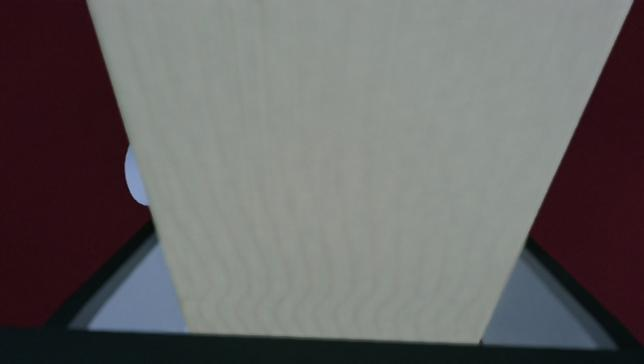

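>>> move:
  base: {"turn_rad_s": -0.8, "for_s": 1.9667}

>>> move:
  base: {"x_m_s": 0.38, "for_s": 3.6}

>>> move:
  base: {"turn_rad_s": 0.8, "for_s": 1.9667}
  cameras: ["head_camera"]

>>> move:
  target: {"side": "right", "x": 0.40, "y": -0.14, "z": 0.83, "quat_wxyz": [0.5417, 0.4545, -0.4545, 0.5417]}
  min_time_s: 2.5
  cameras: ["head_camera", "right_wrist_camera"]

Scene clock: 176.97 s.
Joint torques (N m): left_arm=[5.4 -0.52 0.67 2.72 -0.05 -0.09 -0.03] | right_arm=[-32.28 -11.34 -7.59 -10.37 -0.1 0.71 0.17]
External joint torques (N m): left_arm=[-1.41 -0.77 0.64 0.04 -0.04 -0.27 -0.04] | right_arm=[-10.64 -3.12 -2.11 -4.06 -0.3 0.8 0.17]
Wrist force (N): left_arm=[2.0 1.6 -7.5] | right_arm=[-0.5 0.3 -26.4]
Wrist torque (N m): left_arm=[-0.32 0.33 0.05] | right_arm=[-0.71 0.00 -0.08]
Wrist force, peak (N): left_arm=[2.6 1.5 -8.2] | right_arm=[0.0 0.1 -27.7]
move: done
base_odometry: x=+0.000 y=+1.318 heading=-1.570
lidar_m: 3.43 1.46 1.20 0.92 1.54 2.06 4.28 1.53 1.09 1.03 1.04 1.39
base_status: done (sent for 1.97 of 1.97 s)
joint_positions: torso_squat_rad=+0.800 torso_shift_rad=+0.000 torso_pitch_rad=+0.301 torso_yaw_rad=+0.000 left_shoulder_pitch_rad=+0.037 left_shoulder_roll_rad=+0.004 left_shoulder_yaw_rad=-0.043 left_elbow_rad=-0.196 left_forearm_roll_rad=-0.014 left_wrist_pitch_rad=+0.002 left_hand_roll_rad=+0.027 left_gripper_m=+0.099 right_shoulder_pitch_rad=-1.179 right_shoulder_roll_rad=-0.512 right_shoulder_yaw_rad=+0.398 right_elbow_rad=-1.103 right_forearm_roll_rad=-0.748 right_wrist_pitch_rad=+1.765 right_hand_roll_rad=+1.097 right_gripper_m=+0.074 head_pan_rad=+0.000 head_tilt_rad=+0.500
joint_status: not commanded
wheel_motors_off: 0
motor_effort: left_wheel=+16(50) right_wheel=+2(46)
chest: x=-0.1362 y=+0.0000 z=+1.0638 quat_wxyz=(+0.989, +0.000, +0.150, +0.000) (m; base frame)
left_hand: x=-0.2733 y=+0.2201 z=+0.3920 quat_wxyz=(+0.997, -0.002, +0.071, -0.009) (m; base frame)
right_hand: x=+0.3587 y=-0.1803 z=+0.7986 quat_wxyz=(+0.707, +0.000, +0.000, +0.707) (m; base frame)
camera_calibration:
head_camera: T_world_to_cam=[[-0.00453057, -0.999497, -0.0313842, 0.0379402], [-0.677023, 0.0261635, -0.735497, 0.931902], [0.735948, 0.0179156, -0.676801, 0.831126], [0, 0, 0, 1]] pos_world=[0.0194259, -0.00135076, 1.24911]
left_wrist_camera: T_world_to_cam=[[0.988564, 0.00951449, -0.150502, 0.326468], [0.0777389, -0.887334, 0.454528, 0.0673785], [-0.129221, -0.46103, -0.877926, 0.482814], [0, 0, 0, 1]] pos_world=[-0.265583, 0.279273, 0.442384]
right_wrist_camera: T_world_to_cam=[[0.0280114, -0.999258, -0.0264165, -0.170359], [-0.861081, -0.0375432, 0.50708, -0.0758312], [-0.507695, 0.00854271, -0.861494, 0.943795], [0, 0, 0, 1]] pos_world=[0.418635, -0.181142, 0.847026]

Scene clock: 181.83 s.
Joint torques (N m): left_arm=[6.71 -0.84 0.45 2.8 -0.08 -0.15 -0.11] | right_arm=[-31.58 -11.26 -7.5 -10.45 -0.16 0.67 0.22]
External joint torques (N m): left_arm=[-0.1 -1.1 0.42 0.12 -0.07 -0.33 -0.11] | right_arm=[-9.93 -3.05 -2.02 -4.14 -0.37 0.77 0.22]
Wrist force (N): left_arm=[1.9 1.6 -8.1] | right_arm=[-0.2 0.6 -26.7]
Wrist torque (N m): left_arm=[-0.34 0.20 0.11] | right_arm=[-0.66 -0.03 -0.06]
Wrist force, peak (N): left_arm=[1.3 1.8 -8.6] | right_arm=[-0.4 0.2 -27.6]
move: done
base_odometry: x=+0.001 y=-0.050 heading=-1.570
lidar_m: 3.20 1.23 0.86 0.81 1.15 1.64 4.61 1.45 1.03 0.97 0.99 1.30
base_status: done (sent for 3.6 of 3.6 s)
joint_positions: torso_squat_rad=+0.800 torso_shift_rad=+0.000 torso_pitch_rad=+0.301 torso_yaw_rad=+0.000 left_shoulder_pitch_rad=+0.037 left_shoulder_roll_rad=+0.004 left_shoulder_yaw_rad=-0.043 left_elbow_rad=-0.196 left_forearm_roll_rad=-0.014 left_wrist_pitch_rad=+0.002 left_hand_roll_rad=+0.027 left_gripper_m=+0.099 right_shoulder_pitch_rad=-1.179 right_shoulder_roll_rad=-0.513 right_shoulder_yaw_rad=+0.398 right_elbow_rad=-1.103 right_forearm_roll_rad=-0.748 right_wrist_pitch_rad=+1.765 right_hand_roll_rad=+1.097 right_gripper_m=+0.074 head_pan_rad=+0.000 head_tilt_rad=+0.500
joint_status: not commanded
wheel_motors_off: 0
motor_effort: left_wheel=-1(47) right_wheel=+1(38)
chest: x=-0.1361 y=+0.0000 z=+1.0638 quat_wxyz=(+0.989, +0.000, +0.150, +0.000) (m; base frame)
left_hand: x=-0.2731 y=+0.2201 z=+0.3920 quat_wxyz=(+0.997, -0.002, +0.071, -0.009) (m; base frame)
right_hand: x=+0.3588 y=-0.1803 z=+0.7987 quat_wxyz=(+0.707, +0.000, +0.000, +0.707) (m; base frame)
camera_calibration:
head_camera: T_world_to_cam=[[-0.00453057, -0.999497, -0.0313842, 0.0379407], [-0.677023, 0.0261635, -0.735497, 0.93197], [0.735948, 0.0179156, -0.676801, 0.831052], [0, 0, 0, 1]] pos_world=[0.0195259, -0.00135076, 1.24911]
left_wrist_camera: T_world_to_cam=[[0.988598, 0.00950721, -0.150277, 0.326281], [0.0776306, -0.887327, 0.454558, 0.0673268], [-0.129023, -0.461042, -0.877948, 0.482893], [0, 0, 0, 1]] pos_world=[-0.265483, 0.279273, 0.442383]
right_wrist_camera: T_world_to_cam=[[0.0280168, -0.999258, -0.026413, -0.170365], [-0.86115, -0.037545, 0.506962, -0.075667], [-0.507578, 0.00854213, -0.861564, 0.943941], [0, 0, 0, 1]] pos_world=[0.418736, -0.181142, 0.847126]

Scene clock: 185.73 s.
Joint torques (N m): left_arm=[6.62 -0.81 0.79 2.77 0 -0.03 0.05] | right_arm=[-31.55 -11.26 -7.36 -10.53 -0.1 0.66 0.19]
External joint torques (N m): left_arm=[-0.19 -1.07 0.77 0.09 0.01 -0.2 0.04] | right_arm=[-9.9 -3.05 -1.88 -4.22 -0.31 0.76 0.19]
Wrist force (N): left_arm=[2.2 1.5 -8.1] | right_arm=[0.4 0.6 -26.2]
Wrist torque (N m): left_arm=[-0.28 0.24 0.04] | right_arm=[-0.60 0.02 -0.05]
Wrist force, peak (N): left_arm=[1.5 2.0 -8.5] | right_arm=[-1.2 0.9 -27.2]
move: done
base_odometry: x=+0.000 y=-0.050 heading=+0.003
lidar_m: 0.81 1.12 1.66 4.28 1.42 1.01 0.95 0.98 1.35 3.34 1.22 0.86
base_status: done (sent for 1.97 of 1.97 s)
joint_positions: torso_squat_rad=+0.800 torso_shift_rad=+0.000 torso_pitch_rad=+0.301 torso_yaw_rad=+0.000 left_shoulder_pitch_rad=+0.037 left_shoulder_roll_rad=+0.004 left_shoulder_yaw_rad=-0.043 left_elbow_rad=-0.196 left_forearm_roll_rad=-0.014 left_wrist_pitch_rad=+0.002 left_hand_roll_rad=+0.027 left_gripper_m=+0.099 right_shoulder_pitch_rad=-1.179 right_shoulder_roll_rad=-0.513 right_shoulder_yaw_rad=+0.398 right_elbow_rad=-1.103 right_forearm_roll_rad=-0.748 right_wrist_pitch_rad=+1.765 right_hand_roll_rad=+1.097 right_gripper_m=+0.074 head_pan_rad=+0.000 head_tilt_rad=+0.500
joint_status: not commanded
wheel_motors_off: 0
motor_effort: left_wheel=+0(42) right_wheel=+17(39)
chest: x=-0.1361 y=+0.0000 z=+1.0638 quat_wxyz=(+0.989, +0.000, +0.150, +0.000) (m; base frame)
left_hand: x=-0.2731 y=+0.2201 z=+0.3920 quat_wxyz=(+0.997, -0.002, +0.071, -0.009) (m; base frame)
right_hand: x=+0.3588 y=-0.1803 z=+0.7987 quat_wxyz=(+0.707, +0.000, +0.000, +0.707) (m; base frame)
pictures: head_camera
camera_calibration:
head_camera: T_world_to_cam=[[-0.00453057, -0.999497, -0.0313842, 0.0379407], [-0.677023, 0.0261635, -0.735497, 0.93197], [0.735948, 0.0179156, -0.676801, 0.831052], [0, 0, 0, 1]] pos_world=[0.0195259, -0.00135076, 1.24911]

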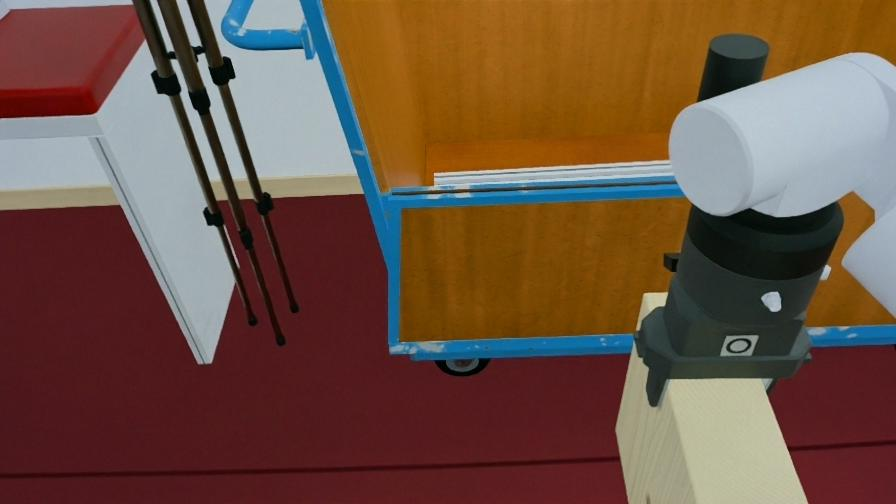

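Scene clock: 188.57 s.
Joint torques (N m): left_arm=[6.55 -0.45 0.45 2.55 -0.11 0.03 -0.03] | right_arm=[-32.87 -10.13 -8.76 -12.18 -8.38 3.11 -0.33]
External joint torques (N m): left_arm=[-0.26 -0.71 0.43 -0.13 -0.11 -0.15 -0.04] | right_arm=[-11.99 0.35 -6.96 -4.8 -6.7 2.59 -0.37]
Wrist force (N): left_arm=[1.8 1.6 -7.4] | right_arm=[-26.9 2.5 -7.5]
Wrist torque (N m): left_arm=[-0.31 0.21 0.09] | right_arm=[-0.17 1.92 0.35]
Wrist force, peak (N): left_arm=[1.8 1.3 -8.6] | right_arm=[-27.7 2.9 -7.1]
move: short
base_odometry: x=+0.000 y=-0.050 heading=+0.003
lidar_m: 0.82 1.13 1.65 4.28 1.41 1.00 0.95 0.99 1.33 3.34 1.20 0.86
base_status: not commanded
joint_positions: torso_squat_rad=+0.800 torso_shift_rad=+0.000 torso_pitch_rad=+0.301 torso_yaw_rad=+0.000 left_shoulder_pitch_rad=+0.037 left_shoulder_roll_rad=+0.004 left_shoulder_yaw_rad=-0.043 left_elbow_rad=-0.196 left_forearm_roll_rad=-0.014 left_wrist_pitch_rad=+0.002 left_hand_roll_rad=+0.027 left_gripper_m=+0.099 right_shoulder_pitch_rad=-1.184 right_shoulder_roll_rad=-0.489 right_shoulder_yaw_rad=-0.282 right_elbow_rad=-0.266 right_forearm_roll_rad=-1.484 right_wrist_pitch_rad=+1.482 right_hand_roll_rad=+1.950 right_gripper_m=+0.074 head_pan_rad=+0.000 head_tilt_rad=+0.500
joint_status: all done
wheel_motors_off: 0
motor_effort: left_wheel=+0(1) right_wheel=+21(21)
chest: x=-0.1361 y=+0.0000 z=+1.0638 quat_wxyz=(+0.989, +0.000, +0.150, +0.000) (m; base frame)
left_hand: x=-0.2731 y=+0.2201 z=+0.3920 quat_wxyz=(+0.997, -0.002, +0.071, -0.009) (m; base frame)
right_hand: x=+0.3982 y=-0.1405 z=+0.8279 quat_wxyz=(+0.621, +0.352, -0.475, +0.514) (m; base frame)
right_hand_status: short (checked arc, as near as the solve gets, planned for 2.5 s): 3 mm and 15.4 deg off. The place is met; only the turn is off.
pictures: head_camera, right_wrist_camera
camera_calibration:
head_camera: T_world_to_cam=[[-0.0044618, -0.9995, -0.0313118, 0.0378486], [-0.677022, 0.0260636, -0.735501, 0.931975], [0.735949, 0.0179171, -0.6768, 0.831051], [0, 0, 0, 1]] pos_world=[0.019526, -0.00135106, 1.24911]
right_wrist_camera: T_world_to_cam=[[0.0146323, -0.285857, -0.958161, 0.746015], [-0.954856, -0.28835, 0.0714442, 0.307659], [-0.296708, 0.91386, -0.277171, 0.548254], [0, 0, 0, 1]] pos_world=[0.445526, -0.19906, 0.844782]

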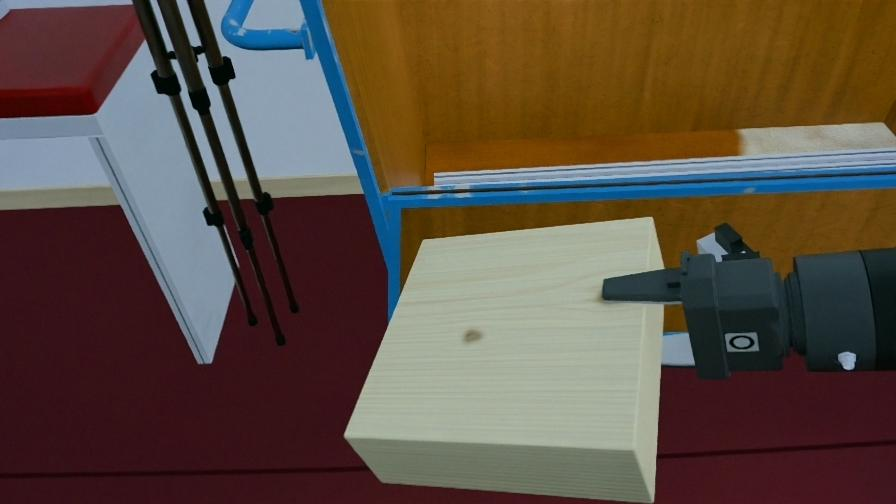

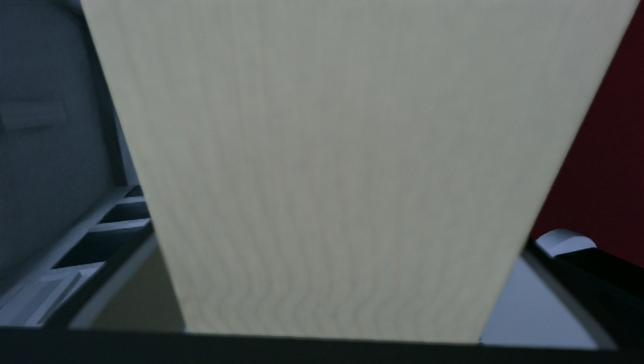

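>>> move:
  target: {"side": "right", "x": 0.42, "y": -0.20, "z": 0.98, "quat_wxyz": [0.5417, 0.4545, -0.4545, 0.5417]}
  min_time_s: 1.5

>>> move:
  joints: {"torso_squat_rad": 0.6, "torso_shift_rad": 0.2, "torso_pitch_rad": 0.65, "left_shoulder_roll_rad": 0.35, "left_elbow_rad": -1.3, "head_tilt_rad": 0.4}
  min_time_s: 2

>>> move:
  target: {"side": "right", "x": 0.46, "y": -0.20, "z": 0.95, "quat_wxyz": [0.5417, 0.4545, -0.4545, 0.5417]}
  min_time_s: 2
  cameras: ["head_camera"]

Scene clock: 200.93 s.
Joint torques (N m): left_arm=[6.45 -0.61 0.68 2.66 0.01 -0.05 -0.11] | right_arm=[-34.62 -16.09 -9.62 -12.89 -9.12 1.41 -0.67]
External joint torques (N m): left_arm=[-0.36 -0.87 0.65 -0.02 0.01 -0.22 -0.12] | right_arm=[-12.64 -4.04 -7.6 -5.04 -7.31 1.23 -0.72]
Wrist force (N): left_arm=[1.6 1.3 -7.2] | right_arm=[-27.5 1.7 -5.6]
Wrist torque (N m): left_arm=[-0.30 0.19 0.06] | right_arm=[-0.32 1.99 0.35]
Wrist force, peak (N): left_arm=[2.1 1.7 -8.4] | right_arm=[-28.5 2.2 -8.8]
move: short
base_odometry: x=+0.000 y=-0.050 heading=+0.003
lidar_m: 0.82 1.12 1.65 4.27 1.40 1.00 0.95 0.99 1.35 3.35 1.21 0.86
base_status: not commanded
joint_positions: torso_squat_rad=+0.800 torso_shift_rad=+0.000 torso_pitch_rad=+0.301 torso_yaw_rad=+0.000 left_shoulder_pitch_rad=+0.037 left_shoulder_roll_rad=+0.004 left_shoulder_yaw_rad=-0.043 left_elbow_rad=-0.196 left_forearm_roll_rad=-0.014 left_wrist_pitch_rad=+0.002 left_hand_roll_rad=+0.027 left_gripper_m=+0.099 right_shoulder_pitch_rad=-1.376 right_shoulder_roll_rad=-0.697 right_shoulder_yaw_rad=-0.309 right_elbow_rad=-0.266 right_forearm_roll_rad=-1.520 right_wrist_pitch_rad=+1.705 right_hand_roll_rad=+1.714 right_gripper_m=+0.074 head_pan_rad=+0.000 head_tilt_rad=+0.500
joint_status: all done
wheel_motors_off: 0
motor_effort: left_wheel=+0(1) right_wheel=+20(20)
chest: x=-0.1361 y=+0.0000 z=+1.0638 quat_wxyz=(+0.989, +0.000, +0.150, +0.000) (m; base frame)
left_hand: x=-0.2731 y=+0.2201 z=+0.3920 quat_wxyz=(+0.997, -0.002, +0.071, -0.009) (m; base frame)
right_hand: x=+0.4186 y=-0.1999 z=+0.9774 quat_wxyz=(+0.600, +0.382, -0.489, +0.506) (m; base frame)
right_hand_status: short (checked arc, as near as the solve gets, planned for 1.5 s): 3 mm and 12.1 deg off. The place is met; only the turn is off.
camera_calibration:
head_camera: T_world_to_cam=[[-0.0044618, -0.9995, -0.0313118, 0.0378486], [-0.677022, 0.0260636, -0.735501, 0.931975], [0.735949, 0.0179171, -0.6768, 0.831051], [0, 0, 0, 1]] pos_world=[0.019526, -0.00135106, 1.24911]
left_wrist_camera: T_world_to_cam=[[0.988598, 0.00950721, -0.150277, 0.326281], [0.0776306, -0.887327, 0.454558, 0.0673268], [-0.129023, -0.461042, -0.877948, 0.482893], [0, 0, 0, 1]] pos_world=[-0.265483, 0.279273, 0.442383]
right_wrist_camera: T_world_to_cam=[[0.0224322, -0.21433, -0.976504, 0.90095], [-0.945762, -0.321179, 0.0487687, 0.311132], [-0.324085, 0.922446, -0.20991, 0.597352], [0, 0, 0, 1]] pos_world=[0.46764, -0.257995, 0.989997]

Scene clock: 203.23 s.
Joint torques (N m): left_arm=[5.47 4.34 3.78 -4.48 -0.06 -1.31 0.01] | right_arm=[-28.72 -16.29 -8.92 -10.76 -8.23 4.46 -0.6]
External joint torques (N m): left_arm=[-0.24 -1.47 0.83 0.2 -0.1 -0.19 0.04] | right_arm=[-11.31 -3.35 -7 -4.25 -6.66 3.67 -0.65]
Wrist force (N): left_arm=[-2.6 -0.1 -6.5] | right_arm=[-25.6 -7.7 -6.8]
Wrist torque (N m): left_arm=[-0.23 -0.05 0.10] | right_arm=[-0.99 1.78 0.34]
Wrist force, peak (N): left_arm=[0.6 0.6 -8.5] | right_arm=[-27.0 -7.7 -7.6]
move: done
base_odometry: x=+0.001 y=-0.050 heading=+0.003
lidar_m: 0.81 1.12 1.64 4.29 1.42 0.99 0.95 1.00 1.34 3.36 1.21 0.86
base_status: not commanded
joint_positions: torso_squat_rad=+0.600 torso_shift_rad=+0.200 torso_pitch_rad=+0.651 torso_yaw_rad=+0.000 left_shoulder_pitch_rad=+0.037 left_shoulder_roll_rad=+0.350 left_shoulder_yaw_rad=-0.043 left_elbow_rad=-1.300 left_forearm_roll_rad=-0.014 left_wrist_pitch_rad=+0.002 left_hand_roll_rad=+0.027 left_gripper_m=+0.099 right_shoulder_pitch_rad=-1.376 right_shoulder_roll_rad=-0.697 right_shoulder_yaw_rad=-0.309 right_elbow_rad=-0.266 right_forearm_roll_rad=-1.520 right_wrist_pitch_rad=+1.704 right_hand_roll_rad=+1.714 right_gripper_m=+0.074 head_pan_rad=+0.000 head_tilt_rad=+0.400
joint_status: all done
wheel_motors_off: 0
motor_effort: left_wheel=-7(8) right_wheel=+15(24)
chest: x=+0.0746 y=+0.0000 z=+1.0928 quat_wxyz=(+0.947, +0.000, +0.320, +0.000) (m; base frame)
left_hand: x=+0.2374 y=+0.3559 z=+0.5237 quat_wxyz=(+0.941, +0.081, -0.293, -0.148) (m; base frame)
right_hand: x=+0.5663 y=-0.2000 z=+0.8215 quat_wxyz=(+0.676, +0.463, -0.377, +0.431) (m; base frame)
camera_calibration:
head_camera: T_world_to_cam=[[-0.0121627, -0.999497, -0.0292852, 0.0378857], [-0.838089, 0.0261642, -0.544905, 0.90538], [0.545398, 0.0179161, -0.837986, 0.866753], [0, 0, 0, 1]] pos_world=[0.286525, -0.00135076, 1.22078]
left_wrist_camera: T_world_to_cam=[[0.796232, -0.298982, 0.525951, -0.358667], [-0.446767, -0.876775, 0.177944, 0.353945], [0.407939, -0.376663, -0.831692, 0.545214], [0, 0, 0, 1]] pos_world=[0.221299, 0.408457, 0.579109]
right_wrist_camera: T_world_to_cam=[[-0.313418, -0.214263, -0.925127, 0.89332], [-0.872162, -0.320417, 0.369685, 0.153215], [-0.375636, 0.922726, -0.0864479, 0.540458], [0, 0, 0, 1]] pos_world=[0.616626, -0.258196, 0.816515]

Scene clock: 205.57 s.
Joint torques (N m): left_arm=[5.12 4.1 3.55 -4.49 0.01 -1.42 -0.04] | right_arm=[-17.04 -14.83 -11.35 -9.99 -9.31 -1.34 -0.18]
External joint torques (N m): left_arm=[-0.59 -1.71 0.61 0.2 -0.03 -0.29 -0.02] | right_arm=[-6.97 -0.66 -4.45 -3.87 -7.48 -0.96 -0.23]
Wrist force (N): left_arm=[-2.7 0.1 -6.4] | right_arm=[-28.3 -0.1 -3.8]
Wrist torque (N m): left_arm=[-0.25 0.02 0.10] | right_arm=[-0.39 2.10 -0.02]
Wrist force, peak (N): left_arm=[-3.3 0.5 -7.8] | right_arm=[-29.0 -7.2 -7.9]
move: done
base_odometry: x=+0.000 y=-0.050 heading=+0.003
lidar_m: 0.82 1.13 1.64 4.28 1.41 1.01 0.95 1.00 1.33 3.34 1.21 0.85
base_status: not commanded
joint_positions: torso_squat_rad=+0.600 torso_shift_rad=+0.200 torso_pitch_rad=+0.651 torso_yaw_rad=+0.000 left_shoulder_pitch_rad=+0.037 left_shoulder_roll_rad=+0.350 left_shoulder_yaw_rad=-0.043 left_elbow_rad=-1.300 left_forearm_roll_rad=-0.014 left_wrist_pitch_rad=+0.002 left_hand_roll_rad=+0.027 left_gripper_m=+0.099 right_shoulder_pitch_rad=-0.720 right_shoulder_roll_rad=-0.846 right_shoulder_yaw_rad=-0.267 right_elbow_rad=-1.515 right_forearm_roll_rad=-2.138 right_wrist_pitch_rad=+1.608 right_hand_roll_rad=+1.391 right_gripper_m=+0.074 head_pan_rad=+0.000 head_tilt_rad=+0.400
joint_status: all done
wheel_motors_off: 0
motor_effort: left_wheel=-4(6) right_wheel=+16(17)
chest: x=+0.0745 y=+0.0000 z=+1.0929 quat_wxyz=(+0.948, +0.000, +0.320, +0.000) (m; base frame)
left_hand: x=+0.2374 y=+0.3559 z=+0.5237 quat_wxyz=(+0.941, +0.081, -0.293, -0.148) (m; base frame)
right_hand: x=+0.4596 y=-0.2002 z=+0.9488 quat_wxyz=(+0.543, +0.455, -0.453, +0.542) (m; base frame)
right_hand_status: reached (checked arc, planned for 2.0 s): 1 mm and 0.2 deg off.
pictures: head_camera
camera_calibration:
head_camera: T_world_to_cam=[[-0.0120716, -0.9995, -0.0292338, 0.0377983], [-0.837968, 0.0260639, -0.545096, 0.905549], [0.545586, 0.0179168, -0.837864, 0.866688], [0, 0, 0, 1]] pos_world=[0.286425, -0.00135106, 1.22088]

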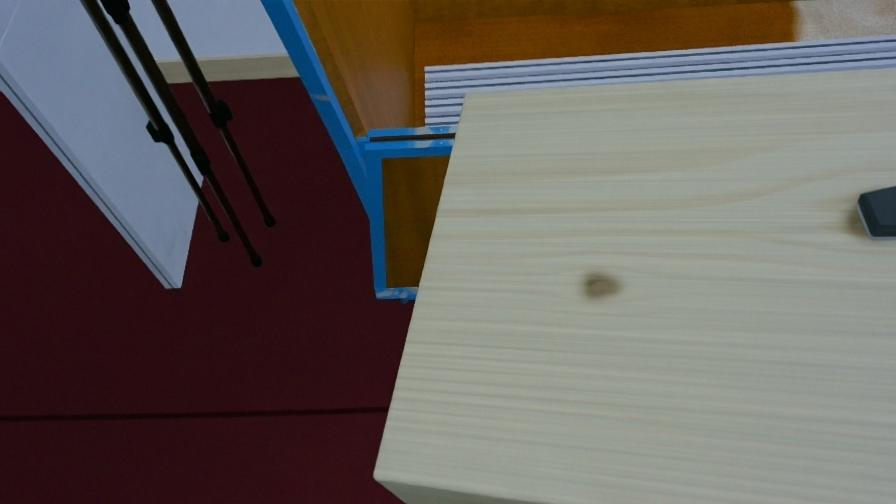

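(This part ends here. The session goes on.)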